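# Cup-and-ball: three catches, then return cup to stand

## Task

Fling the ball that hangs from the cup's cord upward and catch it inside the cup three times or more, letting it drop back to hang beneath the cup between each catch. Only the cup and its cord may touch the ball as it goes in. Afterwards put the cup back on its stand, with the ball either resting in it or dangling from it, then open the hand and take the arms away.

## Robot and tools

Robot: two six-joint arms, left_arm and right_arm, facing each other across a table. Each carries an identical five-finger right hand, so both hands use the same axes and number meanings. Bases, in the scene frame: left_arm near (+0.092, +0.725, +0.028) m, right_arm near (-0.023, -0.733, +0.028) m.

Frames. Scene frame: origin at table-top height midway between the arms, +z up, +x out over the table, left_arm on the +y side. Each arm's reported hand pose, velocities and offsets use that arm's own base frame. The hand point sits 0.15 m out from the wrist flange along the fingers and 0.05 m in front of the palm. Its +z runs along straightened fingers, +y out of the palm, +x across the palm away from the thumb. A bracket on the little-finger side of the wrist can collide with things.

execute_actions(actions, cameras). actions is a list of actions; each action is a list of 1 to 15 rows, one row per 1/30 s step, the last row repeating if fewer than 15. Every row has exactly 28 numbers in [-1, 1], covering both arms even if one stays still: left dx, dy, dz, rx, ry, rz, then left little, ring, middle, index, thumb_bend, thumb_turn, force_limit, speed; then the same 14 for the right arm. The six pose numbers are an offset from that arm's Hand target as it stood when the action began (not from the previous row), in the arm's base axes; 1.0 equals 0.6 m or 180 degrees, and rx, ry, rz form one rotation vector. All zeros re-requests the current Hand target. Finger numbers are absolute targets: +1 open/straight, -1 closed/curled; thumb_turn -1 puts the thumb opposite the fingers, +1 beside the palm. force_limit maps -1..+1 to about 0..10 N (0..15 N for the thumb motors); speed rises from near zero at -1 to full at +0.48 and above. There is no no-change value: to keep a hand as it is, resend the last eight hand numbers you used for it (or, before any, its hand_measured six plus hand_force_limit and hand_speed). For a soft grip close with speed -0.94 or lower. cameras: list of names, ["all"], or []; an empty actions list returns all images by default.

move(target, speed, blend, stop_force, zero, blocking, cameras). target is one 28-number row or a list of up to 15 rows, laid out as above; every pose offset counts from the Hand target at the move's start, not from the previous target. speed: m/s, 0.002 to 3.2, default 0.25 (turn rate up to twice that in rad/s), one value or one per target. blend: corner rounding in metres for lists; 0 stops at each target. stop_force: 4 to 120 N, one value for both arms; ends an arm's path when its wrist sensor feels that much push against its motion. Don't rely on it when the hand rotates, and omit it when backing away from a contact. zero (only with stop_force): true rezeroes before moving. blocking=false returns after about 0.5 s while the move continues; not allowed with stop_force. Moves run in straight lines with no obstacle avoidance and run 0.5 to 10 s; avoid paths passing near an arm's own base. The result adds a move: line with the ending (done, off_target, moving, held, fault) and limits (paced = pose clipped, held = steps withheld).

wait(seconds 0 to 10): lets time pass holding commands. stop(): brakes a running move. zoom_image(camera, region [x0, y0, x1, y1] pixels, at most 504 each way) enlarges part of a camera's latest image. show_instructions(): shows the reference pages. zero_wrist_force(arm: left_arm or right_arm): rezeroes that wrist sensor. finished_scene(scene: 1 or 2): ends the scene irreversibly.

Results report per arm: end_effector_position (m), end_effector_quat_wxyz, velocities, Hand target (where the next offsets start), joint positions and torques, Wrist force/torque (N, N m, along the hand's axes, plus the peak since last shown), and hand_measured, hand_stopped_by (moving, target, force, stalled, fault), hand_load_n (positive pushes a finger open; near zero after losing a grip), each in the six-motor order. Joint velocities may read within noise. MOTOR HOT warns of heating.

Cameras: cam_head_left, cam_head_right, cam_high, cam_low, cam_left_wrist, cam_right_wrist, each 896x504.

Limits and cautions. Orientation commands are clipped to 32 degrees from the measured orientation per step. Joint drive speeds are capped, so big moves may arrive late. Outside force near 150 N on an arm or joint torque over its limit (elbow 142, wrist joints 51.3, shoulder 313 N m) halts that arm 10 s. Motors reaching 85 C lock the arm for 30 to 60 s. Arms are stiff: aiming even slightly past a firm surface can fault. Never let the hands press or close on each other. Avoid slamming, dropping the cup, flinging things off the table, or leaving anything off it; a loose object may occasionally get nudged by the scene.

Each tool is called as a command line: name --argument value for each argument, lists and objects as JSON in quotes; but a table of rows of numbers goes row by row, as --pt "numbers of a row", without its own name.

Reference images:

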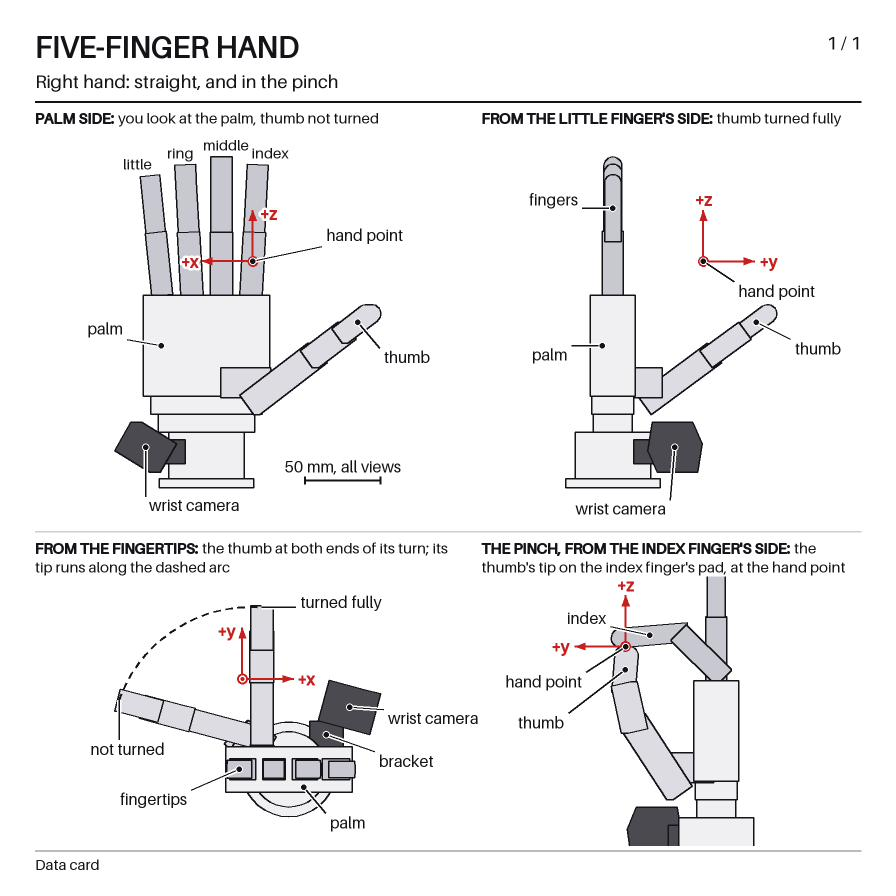

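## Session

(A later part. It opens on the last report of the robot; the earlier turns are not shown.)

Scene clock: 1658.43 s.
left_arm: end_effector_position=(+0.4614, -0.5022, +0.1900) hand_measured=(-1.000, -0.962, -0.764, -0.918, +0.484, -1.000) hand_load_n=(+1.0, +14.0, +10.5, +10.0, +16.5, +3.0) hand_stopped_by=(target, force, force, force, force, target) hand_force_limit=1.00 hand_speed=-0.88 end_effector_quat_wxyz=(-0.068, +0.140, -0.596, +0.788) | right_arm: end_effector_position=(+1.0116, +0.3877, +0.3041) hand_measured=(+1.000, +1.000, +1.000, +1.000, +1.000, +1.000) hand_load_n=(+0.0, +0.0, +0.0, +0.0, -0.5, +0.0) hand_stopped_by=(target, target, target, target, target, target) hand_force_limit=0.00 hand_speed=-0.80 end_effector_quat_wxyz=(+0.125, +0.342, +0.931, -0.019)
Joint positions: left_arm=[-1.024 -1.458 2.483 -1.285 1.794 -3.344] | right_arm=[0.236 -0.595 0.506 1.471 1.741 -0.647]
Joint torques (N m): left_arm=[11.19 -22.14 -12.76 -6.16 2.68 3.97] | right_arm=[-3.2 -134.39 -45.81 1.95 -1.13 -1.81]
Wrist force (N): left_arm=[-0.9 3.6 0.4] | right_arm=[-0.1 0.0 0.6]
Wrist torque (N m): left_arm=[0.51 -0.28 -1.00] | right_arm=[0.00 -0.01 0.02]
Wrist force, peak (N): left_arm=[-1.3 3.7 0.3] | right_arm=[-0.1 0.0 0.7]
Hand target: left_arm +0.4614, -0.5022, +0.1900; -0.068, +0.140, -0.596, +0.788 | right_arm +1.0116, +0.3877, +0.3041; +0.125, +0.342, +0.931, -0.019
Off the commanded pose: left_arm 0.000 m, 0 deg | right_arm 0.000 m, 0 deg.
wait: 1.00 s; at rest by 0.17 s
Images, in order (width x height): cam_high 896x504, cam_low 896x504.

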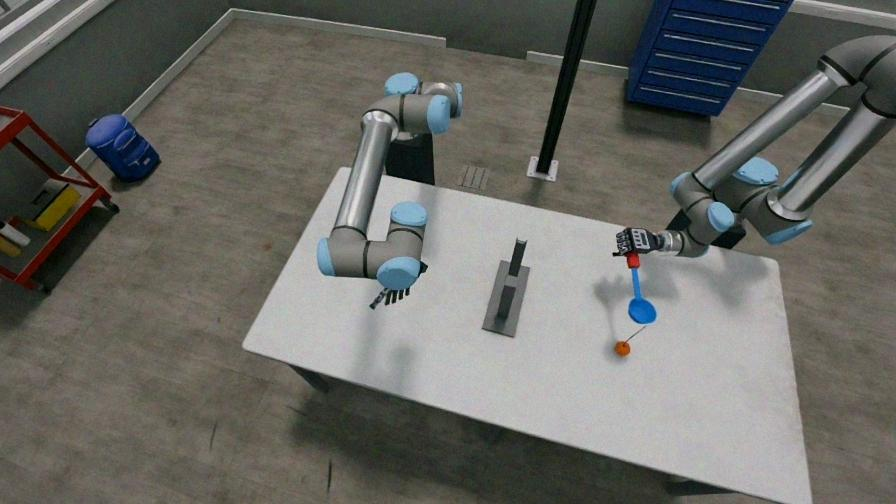

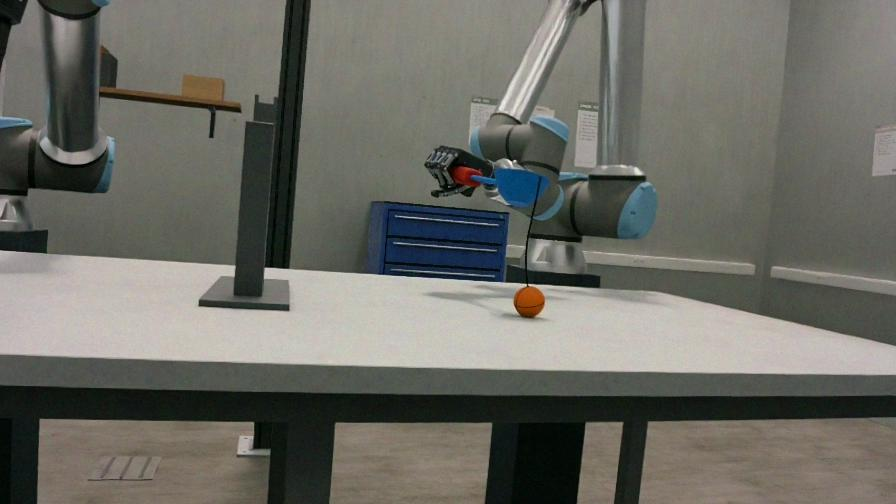

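move --target '[0,0.003,0.0105,0,0,0,-1.0,-1.0,-1.0,-1.0,-1.0,-1,1,-0.88,0,0,0,0,0,0,1,1,1,1,1,1,0,-0.8]' --speed 0.002 --cameras '["cam_low", "cam_high"]'

zoom_image --camera "cam_low" --region '[460, 150, 600, 350]'

wait --seconds 0.2 --cameras '["cam_low", "cam_high"]'

zoom_image --camera "cam_low" --region '[460, 150, 600, 350]'

wait --seconds 0.2 --cameras '["cam_low", "cam_high"]'

zoom_image --camera "cam_low" --region '[460, 150, 600, 350]'

Scene clock: 1674.17 s.
left_arm: end_effector_position=(+0.4614, -0.5004, +0.1963) hand_measured=(-1.000, -0.962, -0.764, -0.918, +0.484, -1.000) hand_load_n=(+1.0, +14.0, +10.5, +10.0, +16.0, +3.0) hand_stopped_by=(target, force, force, force, force, target) hand_force_limit=1.00 hand_speed=-0.88 end_effector_quat_wxyz=(-0.068, +0.140, -0.596, +0.788) | right_arm: end_effector_position=(+1.0116, +0.3877, +0.3041) hand_measured=(+1.000, +1.000, +1.000, +1.000, +1.000, +1.000) hand_load_n=(+0.0, +0.0, +0.0, +0.0, +0.0, +0.0) hand_stopped_by=(target, target, target, target, target, target) hand_force_limit=0.00 hand_speed=-0.80 end_effector_quat_wxyz=(+0.125, +0.342, +0.931, -0.019)
Joint positions: left_arm=[-1.021 -1.473 2.481 -1.267 1.796 -3.344] | right_arm=[0.236 -0.595 0.506 1.471 1.741 -0.647]
Joint torques (N m): left_arm=[11.44 -39.23 -40.21 -1.46 2.73 -3.31] | right_arm=[-1.91 -133.28 -46.19 1.82 -0.87 -1.79]
Wrist force (N): left_arm=[-1.2 3.7 0.1] | right_arm=[-0.1 0.0 0.5]
Wrist torque (N m): left_arm=[0.52 -0.25 -0.98] | right_arm=[0.00 -0.01 0.02]
Wrist force, peak (N): left_arm=[-1.3 4.2 0.0] | right_arm=[-0.5 0.0 0.6]
Hand target: left_arm +0.4614, -0.5004, +0.1963; -0.068, +0.140, -0.596, +0.788 | right_arm +1.0116, +0.3877, +0.3041; +0.125, +0.342, +0.931, -0.019
Off the commanded pose: left_arm 0.000 m, 0 deg | right_arm 0.000 m, 0 deg.
move: done
Images, in order (width x height): cam_high 896x504, cam_low 896x504.

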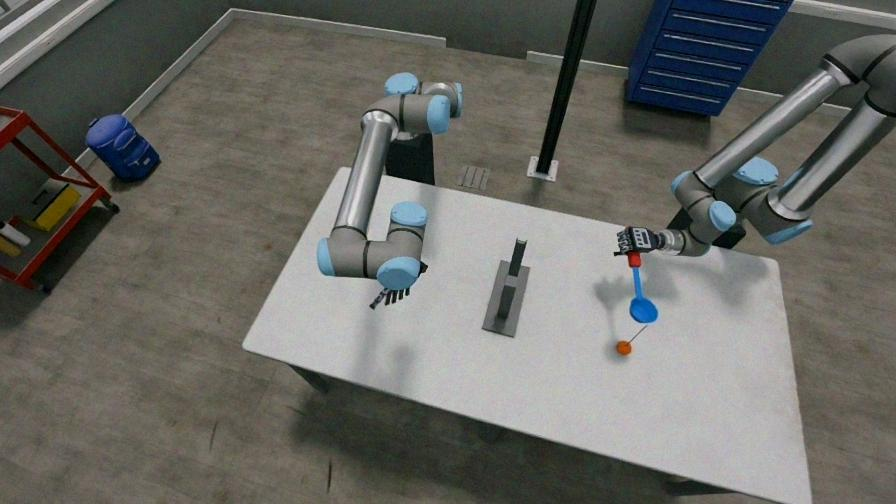

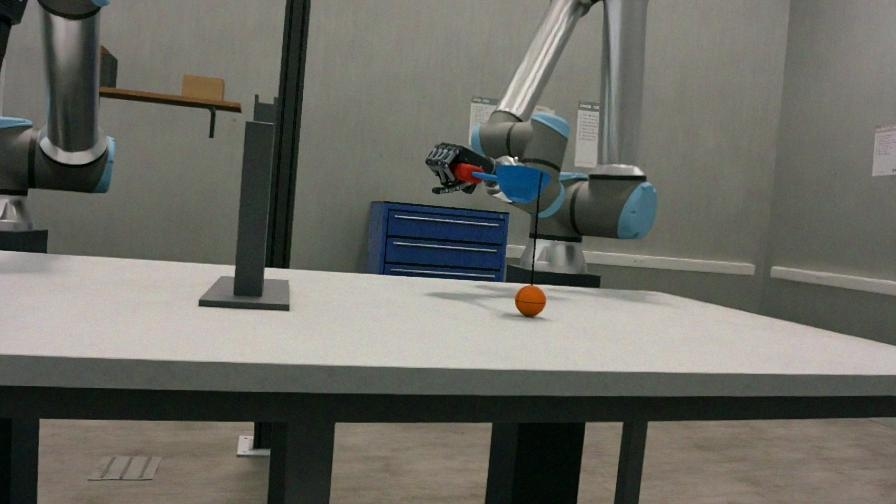

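Scaled by 2.520.

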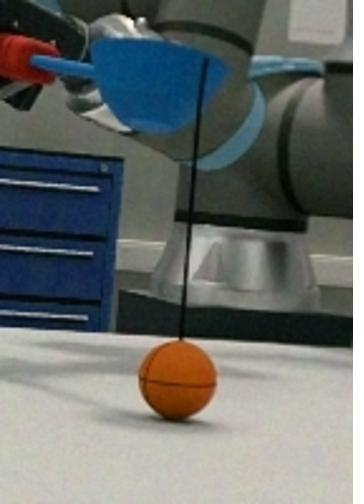

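Scene clock: 1674.37 s.
left_arm: end_effector_position=(+0.4614, -0.5004, +0.1963) hand_measured=(-1.000, -0.962, -0.764, -0.918, +0.484, -1.000) hand_load_n=(+1.5, +14.0, +10.5, +10.0, +16.0, +3.0) hand_stopped_by=(target, force, force, force, force, target) hand_force_limit=1.00 hand_speed=-0.88 end_effector_quat_wxyz=(-0.068, +0.140, -0.596, +0.788) | right_arm: end_effector_position=(+1.0116, +0.3877, +0.3041) hand_measured=(+1.000, +1.000, +1.000, +1.000, +1.000, +1.000) hand_load_n=(+0.0, +0.0, +0.0, +0.0, +0.0, +0.0) hand_stopped_by=(target, target, target, target, target, target) hand_force_limit=0.00 hand_speed=-0.80 end_effector_quat_wxyz=(+0.125, +0.342, +0.931, -0.019)
Joint positions: left_arm=[-1.021 -1.473 2.481 -1.267 1.796 -3.344] | right_arm=[0.236 -0.595 0.506 1.471 1.741 -0.647]
Joint torques (N m): left_arm=[13.98 -40.67 -38.87 -1.81 2.86 -3.21] | right_arm=[-3.23 -132.9 -45.98 1.98 -1.04 -1.65]
Wrist force (N): left_arm=[-1.2 3.9 -0.1] | right_arm=[-0.2 0.0 0.4]
Wrist torque (N m): left_arm=[0.55 -0.24 -0.97] | right_arm=[0.00 0.01 0.02]
Wrist force, peak (N): left_arm=[-1.3 4.1 0.0] | right_arm=[-0.4 0.0 0.5]
Hand target: left_arm +0.4614, -0.5004, +0.1963; -0.068, +0.140, -0.596, +0.788 | right_arm +1.0116, +0.3877, +0.3041; +0.125, +0.342, +0.931, -0.019
Off the commanded pose: left_arm 0.000 m, 0 deg | right_arm 0.000 m, 0 deg.
wait: 0.20 s; at rest by 0.17 s
Images, in order (width x height): cam_high 896x504, cam_low 896x504.

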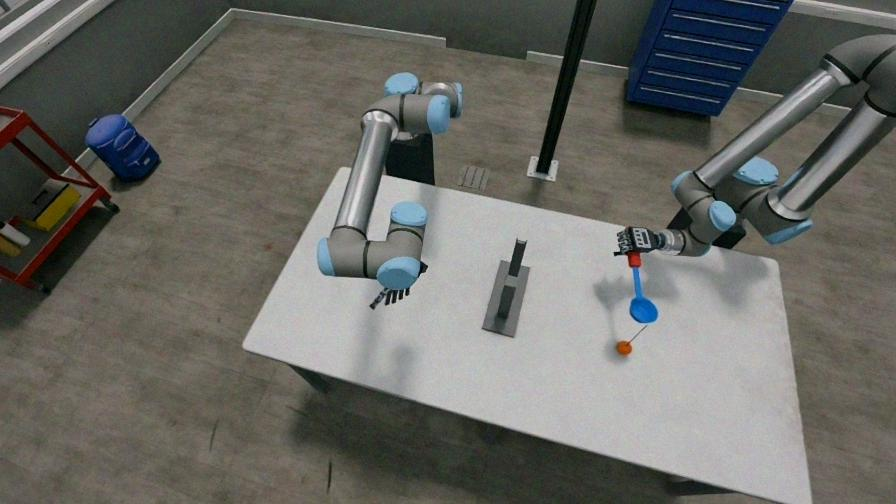

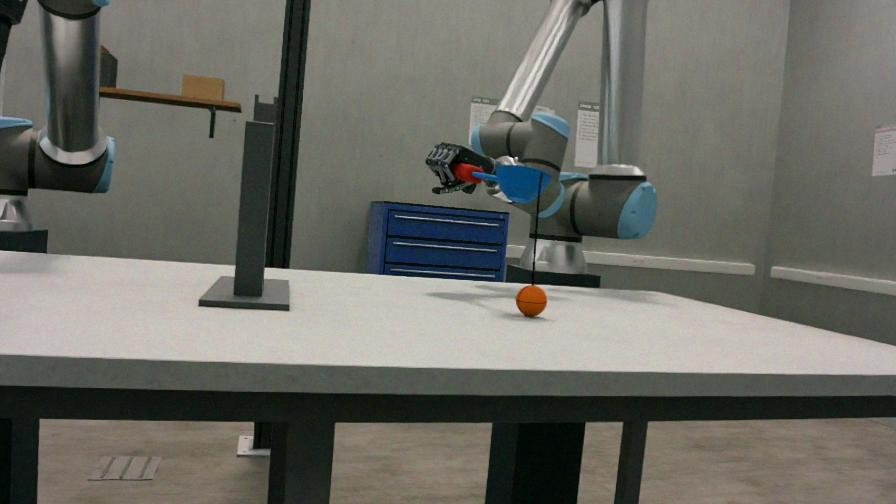

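Scaled by 2.520.

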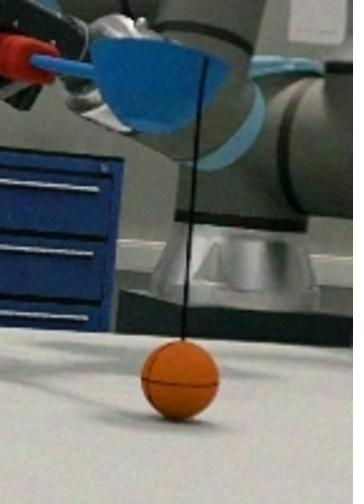

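Scene clock: 1674.57 s.
left_arm: end_effector_position=(+0.4614, -0.5004, +0.1963) hand_measured=(-1.000, -0.962, -0.764, -0.918, +0.484, -1.000) hand_load_n=(+0.5, +14.0, +10.5, +10.0, +16.0, +3.0) hand_stopped_by=(target, force, force, force, force, target) hand_force_limit=1.00 hand_speed=-0.88 end_effector_quat_wxyz=(-0.068, +0.140, -0.596, +0.788) | right_arm: end_effector_position=(+1.0116, +0.3877, +0.3041) hand_measured=(+1.000, +1.000, +1.000, +1.000, +1.000, +1.000) hand_load_n=(+0.0, +0.0, -0.5, +0.0, +0.0, +0.0) hand_stopped_by=(target, target, target, target, target, target) hand_force_limit=0.00 hand_speed=-0.80 end_effector_quat_wxyz=(+0.125, +0.342, +0.931, -0.019)
Joint positions: left_arm=[-1.021 -1.473 2.481 -1.267 1.796 -3.344] | right_arm=[0.236 -0.595 0.506 1.471 1.741 -0.647]
Joint torques (N m): left_arm=[12.64 -37.69 -38.77 -1.87 2.76 -3.3] | right_arm=[-3.46 -133.2 -46.57 1.82 -0.89 -1.75]
Wrist force (N): left_arm=[-1.2 3.9 0.2] | right_arm=[-0.3 0.1 0.7]
Wrist torque (N m): left_arm=[0.53 -0.24 -0.98] | right_arm=[0.00 0.02 0.01]
Wrist force, peak (N): left_arm=[-1.3 4.1 0.3] | right_arm=[-0.3 0.1 0.7]
Hand target: left_arm +0.4614, -0.5004, +0.1963; -0.068, +0.140, -0.596, +0.788 | right_arm +1.0116, +0.3877, +0.3041; +0.125, +0.342, +0.931, -0.019
Off the commanded pose: left_arm 0.000 m, 0 deg | right_arm 0.000 m, 0 deg.
wait: 0.20 s; at rest by 0.17 s
Images, in order (width x height): cam_high 896x504, cam_low 896x504.

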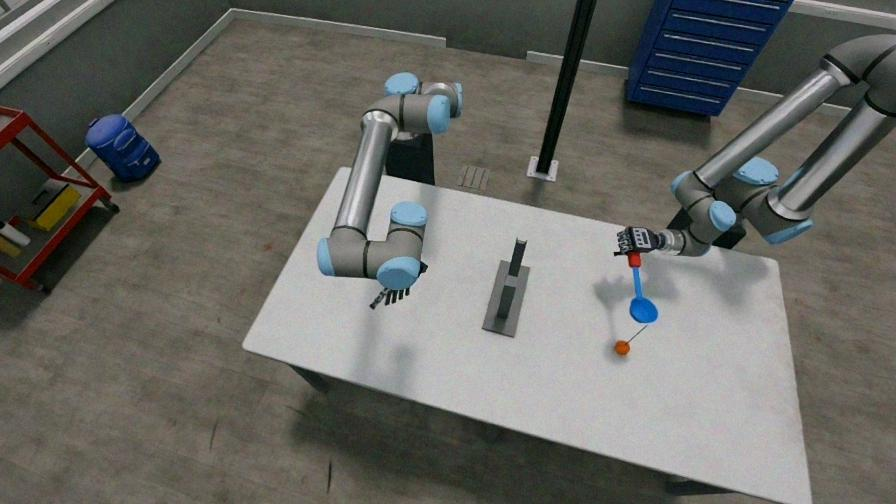

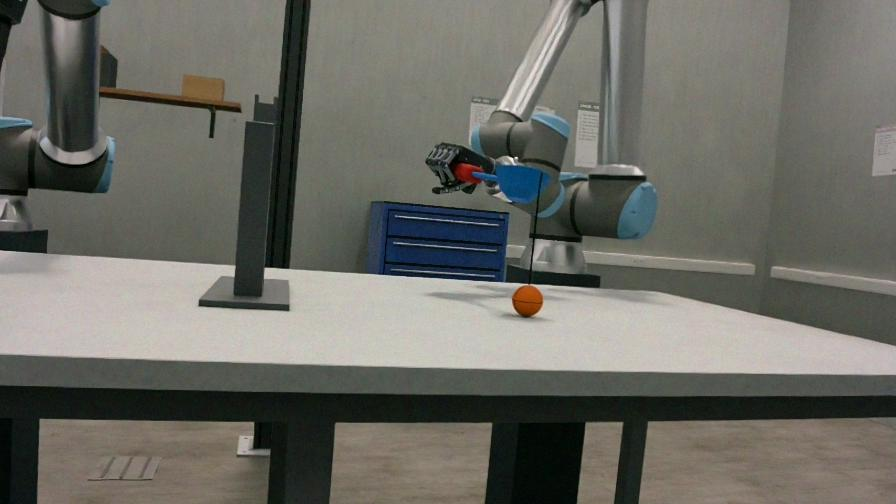

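Scaled by 2.520.

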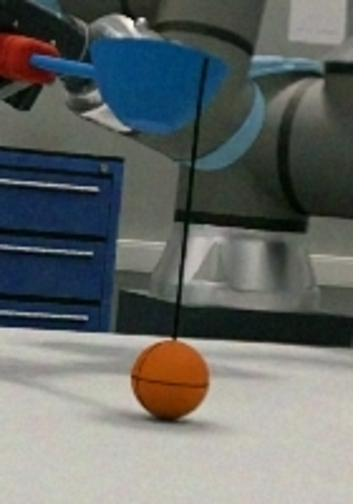

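move --target '[0,0,-0.0095,0,0,0,-1.0,-1.0,-1.0,-1.0,-1.0,-1,1,-0.88,0,0,0,0,0,0,1,1,1,1,1,1,0,-0.8]' --speed 0.008

wait --seconds 1.0 --cameras '["cam_low", "cam_high"]'

zoom_image --camera "cam_low" --region '[460, 150, 600, 350]'

zoom_image --camera "cam_high" --region '[600, 270, 680, 370]'

Scene clock: 1689.43 s.
left_arm: end_effector_position=(+0.4614, -0.5004, +0.1906) hand_measured=(-1.000, -0.962, -0.764, -0.918, +0.484, -1.000) hand_load_n=(+1.0, +14.0, +10.5, +9.5, +16.0, +3.0) hand_stopped_by=(target, force, force, force, force, target) hand_force_limit=1.00 hand_speed=-0.88 end_effector_quat_wxyz=(-0.068, +0.140, -0.596, +0.788) | right_arm: end_effector_position=(+1.0116, +0.3877, +0.3041) hand_measured=(+1.000, +1.000, +1.000, +1.000, +1.000, +1.000) hand_load_n=(+0.0, +0.0, +0.0, +0.0, +0.0, +0.0) hand_stopped_by=(target, target, target, target, target, target) hand_force_limit=0.00 hand_speed=-0.80 end_effector_quat_wxyz=(+0.125, +0.342, +0.931, -0.019)
Joint positions: left_arm=[-1.021 -1.461 2.484 -1.283 1.796 -3.344] | right_arm=[0.236 -0.595 0.506 1.471 1.741 -0.647]
Joint torques (N m): left_arm=[12.57 -19.22 -13.29 -6.33 2.03 -2.53] | right_arm=[-4.31 -133.57 -46.48 1.87 -0.97 -1.7]
Wrist force (N): left_arm=[-1.3 3.3 0.2] | right_arm=[0.0 0.0 0.4]
Wrist torque (N m): left_arm=[0.48 -0.22 -0.90] | right_arm=[0.01 -0.01 0.02]
Wrist force, peak (N): left_arm=[-1.2 4.2 0.1] | right_arm=[-0.1 -0.4 0.8]
Hand target: left_arm +0.4614, -0.5004, +0.1906; -0.068, +0.140, -0.596, +0.788 | right_arm +1.0116, +0.3877, +0.3041; +0.125, +0.342, +0.931, -0.019
Off the commanded pose: left_arm 0.000 m, 0 deg | right_arm 0.000 m, 0 deg.
move: done

Scene clock: 1690.43 s.
left_arm: end_effector_position=(+0.4614, -0.5004, +0.1906) hand_measured=(-1.000, -0.962, -0.764, -0.918, +0.484, -1.000) hand_load_n=(+1.0, +14.0, +10.5, +10.0, +16.0, +3.0) hand_stopped_by=(target, force, force, force, force, target) hand_force_limit=1.00 hand_speed=-0.88 end_effector_quat_wxyz=(-0.068, +0.140, -0.596, +0.788) | right_arm: end_effector_position=(+1.0116, +0.3877, +0.3041) hand_measured=(+1.000, +1.000, +1.000, +1.000, +1.000, +1.000) hand_load_n=(+0.0, +0.0, +0.0, +0.0, +0.0, +0.0) hand_stopped_by=(target, target, target, target, target, target) hand_force_limit=0.00 hand_speed=-0.80 end_effector_quat_wxyz=(+0.125, +0.342, +0.931, -0.019)
Joint positions: left_arm=[-1.021 -1.461 2.484 -1.284 1.796 -3.344] | right_arm=[0.236 -0.595 0.506 1.471 1.741 -0.647]
Joint torques (N m): left_arm=[11.42 -21.37 -12.89 -5.79 2.67 -2.68] | right_arm=[-3.28 -133.29 -46.14 1.89 -0.85 -1.79]
Wrist force (N): left_arm=[-1.2 3.4 0.4] | right_arm=[0.0 0.0 0.5]
Wrist torque (N m): left_arm=[0.49 -0.24 -0.88] | right_arm=[-0.01 -0.03 0.02]
Wrist force, peak (N): left_arm=[-1.2 3.8 0.4] | right_arm=[-0.2 0.0 0.7]
Hand target: left_arm +0.4614, -0.5004, +0.1906; -0.068, +0.140, -0.596, +0.788 | right_arm +1.0116, +0.3877, +0.3041; +0.125, +0.342, +0.931, -0.019
Off the commanded pose: left_arm 0.000 m, 0 deg | right_arm 0.000 m, 0 deg.
wait: 1.00 s; at rest by 0.17 s
Images, in order (width x height): cam_high 896x504, cam_low 896x504.

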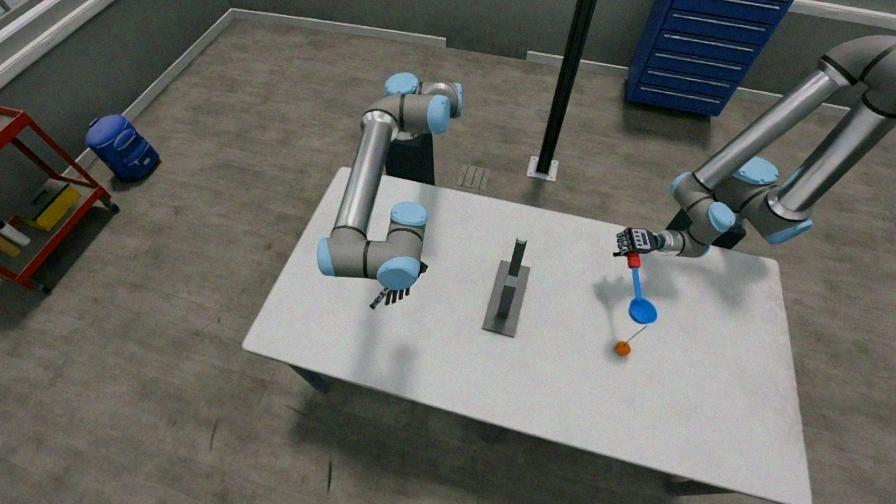

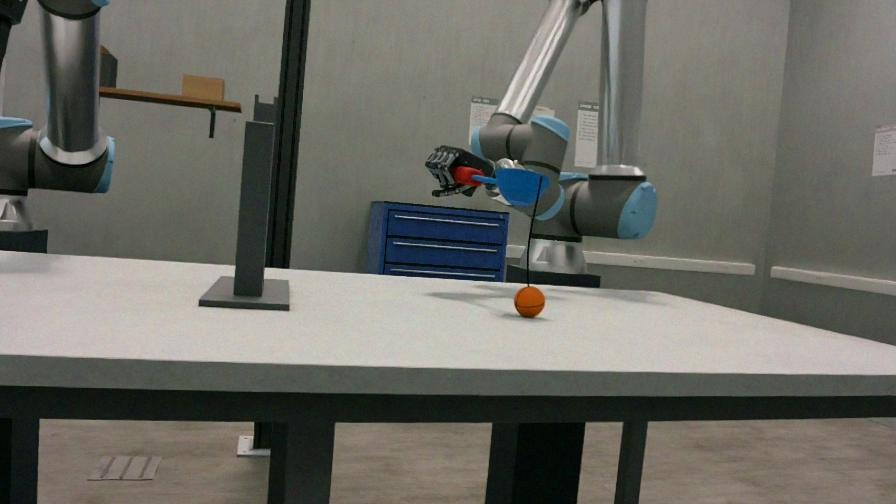

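Scaled by 2.520.

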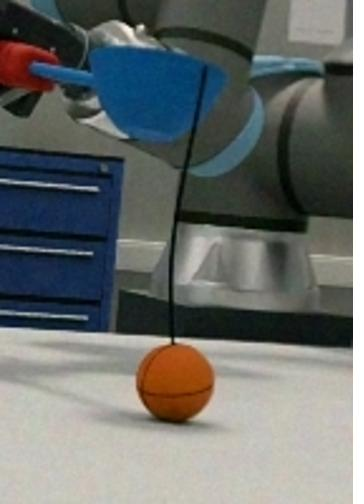

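Scaled by 5.040.

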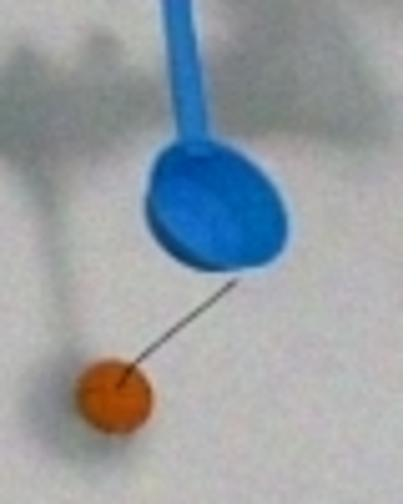

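move --target '[0.0025,-0.0015,0.0165,0,0,0,-1.0,-1.0,-1.0,-1.0,-1.0,-1,1,-0.88,0,0,0,0,0,0,1,1,1,1,1,1,0,-0.8]' --speed 0.002 --cameras '["cam_low", "cam_high"]'

zoom_image --camera "cam_low" --region '[460, 150, 600, 350]'

wait --seconds 0.2 --cameras '["cam_low", "cam_high"]'

zoom_image --camera "cam_low" --region '[460, 150, 600, 350]'

wait --seconds 0.2 --cameras '["cam_low", "cam_high"]'

zoom_image --camera "cam_low" --region '[460, 150, 600, 350]'

Scene clock: 1706.97 s.
left_arm: end_effector_position=(+0.4629, -0.5013, +0.2005) hand_measured=(-1.000, -0.962, -0.764, -0.918, +0.484, -1.000) hand_load_n=(+1.0, +14.0, +10.5, +9.5, +16.0, +3.0) hand_stopped_by=(target, force, force, force, force, target) hand_force_limit=1.00 hand_speed=-0.88 end_effector_quat_wxyz=(-0.068, +0.140, -0.596, +0.788) | right_arm: end_effector_position=(+1.0116, +0.3877, +0.3041) hand_measured=(+1.000, +1.000, +1.000, +1.000, +1.000, +1.000) hand_load_n=(+0.0, +0.0, +0.0, +0.0, +0.0, +0.0) hand_stopped_by=(target, target, target, target, target, target) hand_force_limit=0.00 hand_speed=-0.80 end_effector_quat_wxyz=(+0.125, +0.342, +0.931, -0.019)
Joint positions: left_arm=[-1.019 -1.48 2.475 -1.255 1.798 -3.345] | right_arm=[0.236 -0.595 0.506 1.471 1.741 -0.647]
Joint torques (N m): left_arm=[11.98 -37.73 -39.12 -1.44 2.9 -3.11] | right_arm=[-3.33 -133.13 -46.39 1.95 -0.81 -1.84]
Wrist force (N): left_arm=[-1.3 3.7 0.1] | right_arm=[0.0 0.0 0.4]
Wrist torque (N m): left_arm=[0.51 -0.23 -0.81] | right_arm=[0.01 -0.01 0.03]
Wrist force, peak (N): left_arm=[-1.4 4.1 0.0] | right_arm=[-0.4 -0.3 0.8]
Hand target: left_arm +0.4629, -0.5013, +0.2005; -0.068, +0.140, -0.596, +0.788 | right_arm +1.0116, +0.3877, +0.3041; +0.125, +0.342, +0.931, -0.019
Off the commanded pose: left_arm 0.000 m, 0 deg | right_arm 0.000 m, 0 deg.
move: done
Images, in order (width x height): cam_high 896x504, cam_low 896x504.

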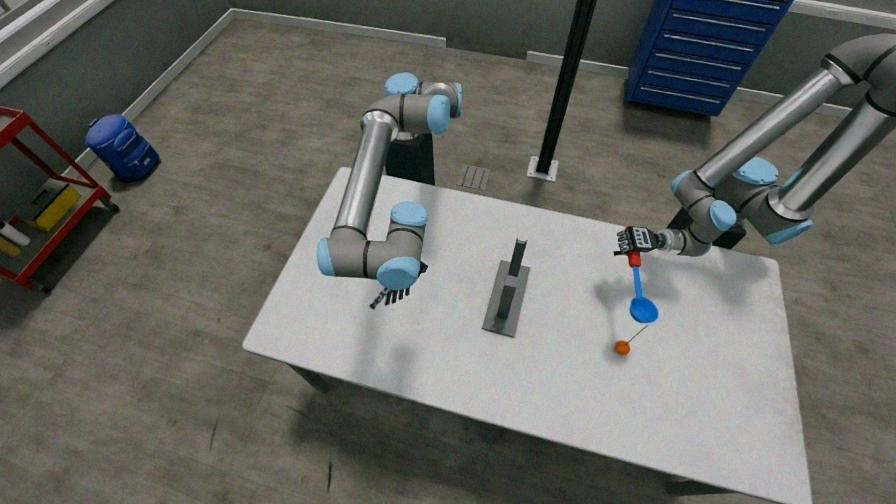

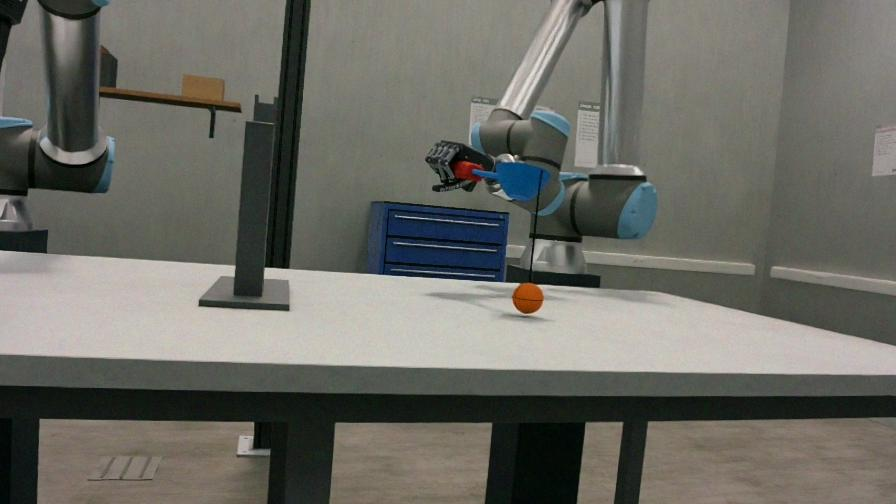

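Scaled by 2.520.

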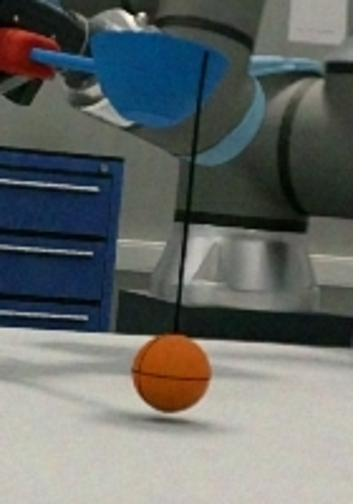

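Scene clock: 1707.17 s.
left_arm: end_effector_position=(+0.4629, -0.5013, +0.2005) hand_measured=(-1.000, -0.962, -0.764, -0.918, +0.484, -1.000) hand_load_n=(+1.0, +14.0, +10.5, +9.5, +16.0, +3.0) hand_stopped_by=(target, force, force, force, force, target) hand_force_limit=1.00 hand_speed=-0.88 end_effector_quat_wxyz=(-0.068, +0.140, -0.596, +0.788) | right_arm: end_effector_position=(+1.0116, +0.3877, +0.3041) hand_measured=(+1.000, +1.000, +1.000, +1.000, +1.000, +1.000) hand_load_n=(+0.0, +0.0, +0.0, +0.0, +0.0, +0.0) hand_stopped_by=(target, target, target, target, target, target) hand_force_limit=0.00 hand_speed=-0.80 end_effector_quat_wxyz=(+0.125, +0.342, +0.931, -0.019)
Joint positions: left_arm=[-1.019 -1.48 2.475 -1.255 1.798 -3.345] | right_arm=[0.236 -0.595 0.506 1.471 1.741 -0.647]
Joint torques (N m): left_arm=[12.42 -41.13 -39.35 -1.93 2.87 -3.1] | right_arm=[-3.12 -133.52 -46.34 1.86 -0.72 -1.8]
Wrist force (N): left_arm=[-1.4 3.9 0.1] | right_arm=[-0.3 0.0 0.3]
Wrist torque (N m): left_arm=[0.54 -0.22 -0.81] | right_arm=[0.01 0.03 0.01]
Wrist force, peak (N): left_arm=[-1.2 4.0 0.1] | right_arm=[-0.3 0.0 0.6]
Hand target: left_arm +0.4629, -0.5013, +0.2005; -0.068, +0.140, -0.596, +0.788 | right_arm +1.0116, +0.3877, +0.3041; +0.125, +0.342, +0.931, -0.019
Off the commanded pose: left_arm 0.000 m, 0 deg | right_arm 0.000 m, 0 deg.
wait: 0.20 s; at rest by 0.17 s
Images, in order (width x height): cam_high 896x504, cam_low 896x504.

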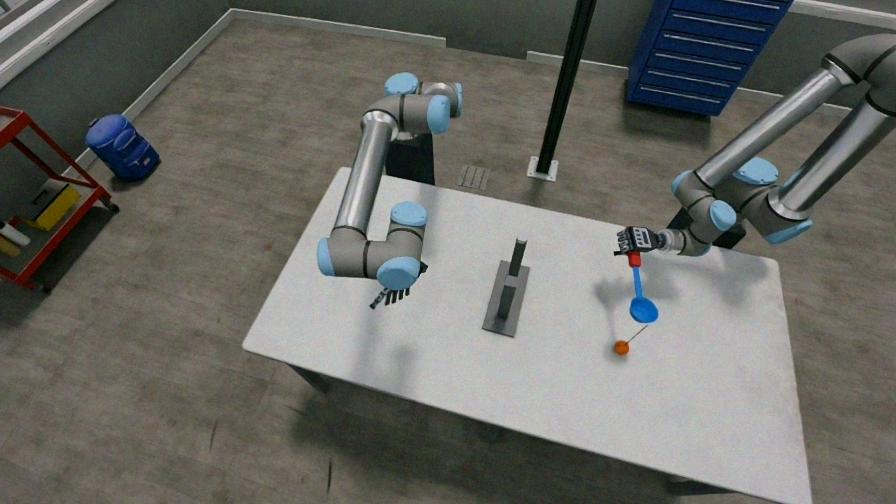

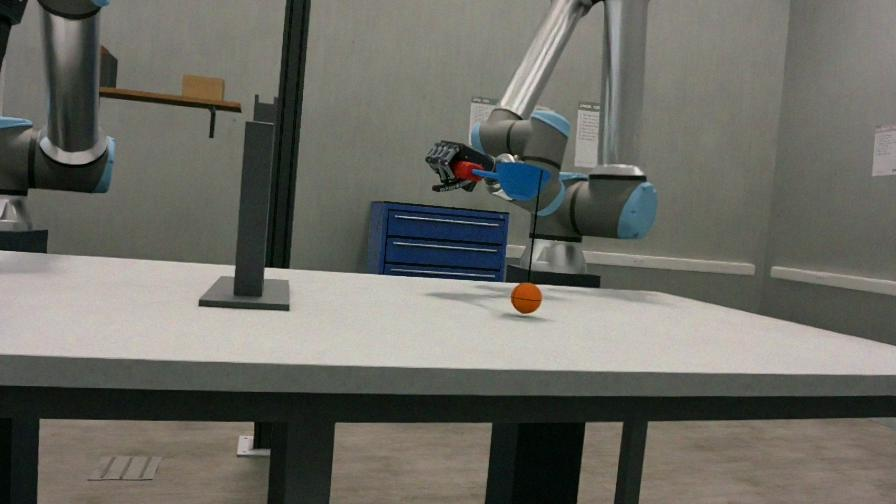

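Scaled by 2.520.

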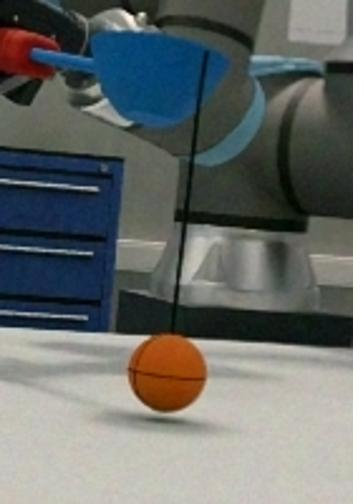

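Scene clock: 1707.37 s.
left_arm: end_effector_position=(+0.4629, -0.5013, +0.2005) hand_measured=(-1.000, -0.962, -0.764, -0.918, +0.484, -1.000) hand_load_n=(+1.0, +14.0, +10.5, +9.5, +16.0, +3.0) hand_stopped_by=(target, force, force, force, force, target) hand_force_limit=1.00 hand_speed=-0.88 end_effector_quat_wxyz=(-0.068, +0.140, -0.596, +0.788) | right_arm: end_effector_position=(+1.0116, +0.3877, +0.3041) hand_measured=(+1.000, +1.000, +1.000, +1.000, +1.000, +1.000) hand_load_n=(+0.0, +0.0, +0.0, +0.0, +0.0, +0.0) hand_stopped_by=(target, target, target, target, target, target) hand_force_limit=0.00 hand_speed=-0.80 end_effector_quat_wxyz=(+0.125, +0.342, +0.931, -0.019)
Joint positions: left_arm=[-1.019 -1.48 2.475 -1.255 1.798 -3.345] | right_arm=[0.236 -0.595 0.506 1.471 1.741 -0.647]
Joint torques (N m): left_arm=[13.98 -39.2 -38.84 -2.19 2.74 -3.02] | right_arm=[-3.58 -132.89 -46.43 1.88 -0.85 -1.69]
Wrist force (N): left_arm=[-1.4 3.9 0.2] | right_arm=[-0.1 -0.1 0.6]
Wrist torque (N m): left_arm=[0.54 -0.22 -0.80] | right_arm=[-0.03 0.00 0.01]
Wrist force, peak (N): left_arm=[-1.4 3.9 0.2] | right_arm=[-0.1 0.2 0.6]
Hand target: left_arm +0.4629, -0.5013, +0.2005; -0.068, +0.140, -0.596, +0.788 | right_arm +1.0116, +0.3877, +0.3041; +0.125, +0.342, +0.931, -0.019
Off the commanded pose: left_arm 0.000 m, 0 deg | right_arm 0.000 m, 0 deg.
wait: 0.20 s; at rest by 0.17 s
Images, in order (width x height): cam_high 896x504, cam_low 896x504.

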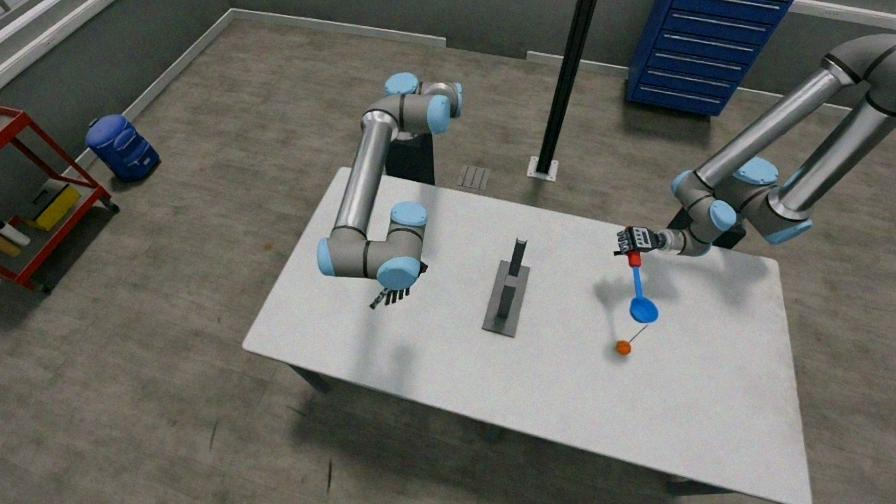

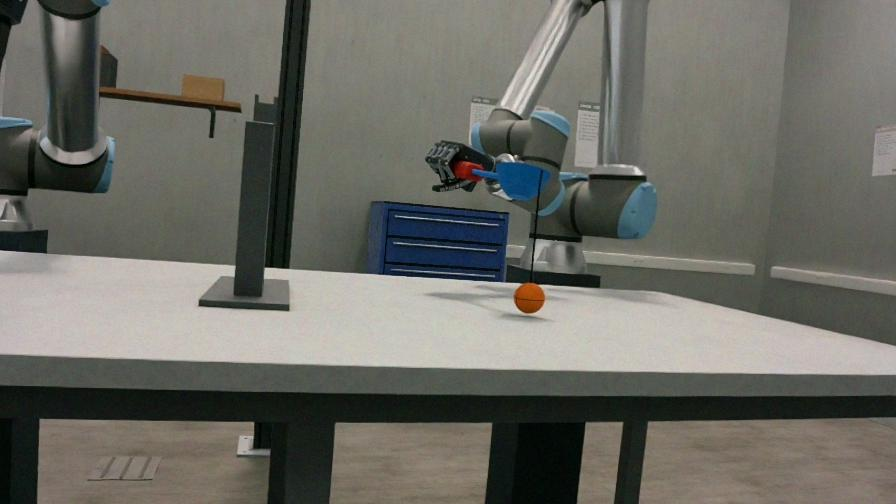

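Scaled by 2.520.

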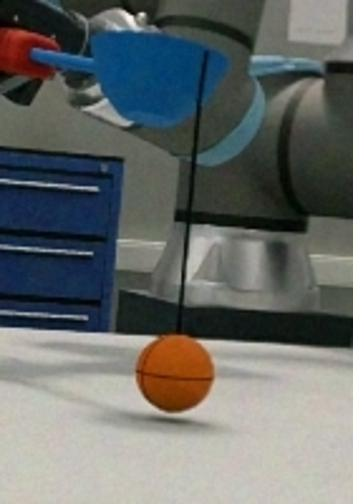

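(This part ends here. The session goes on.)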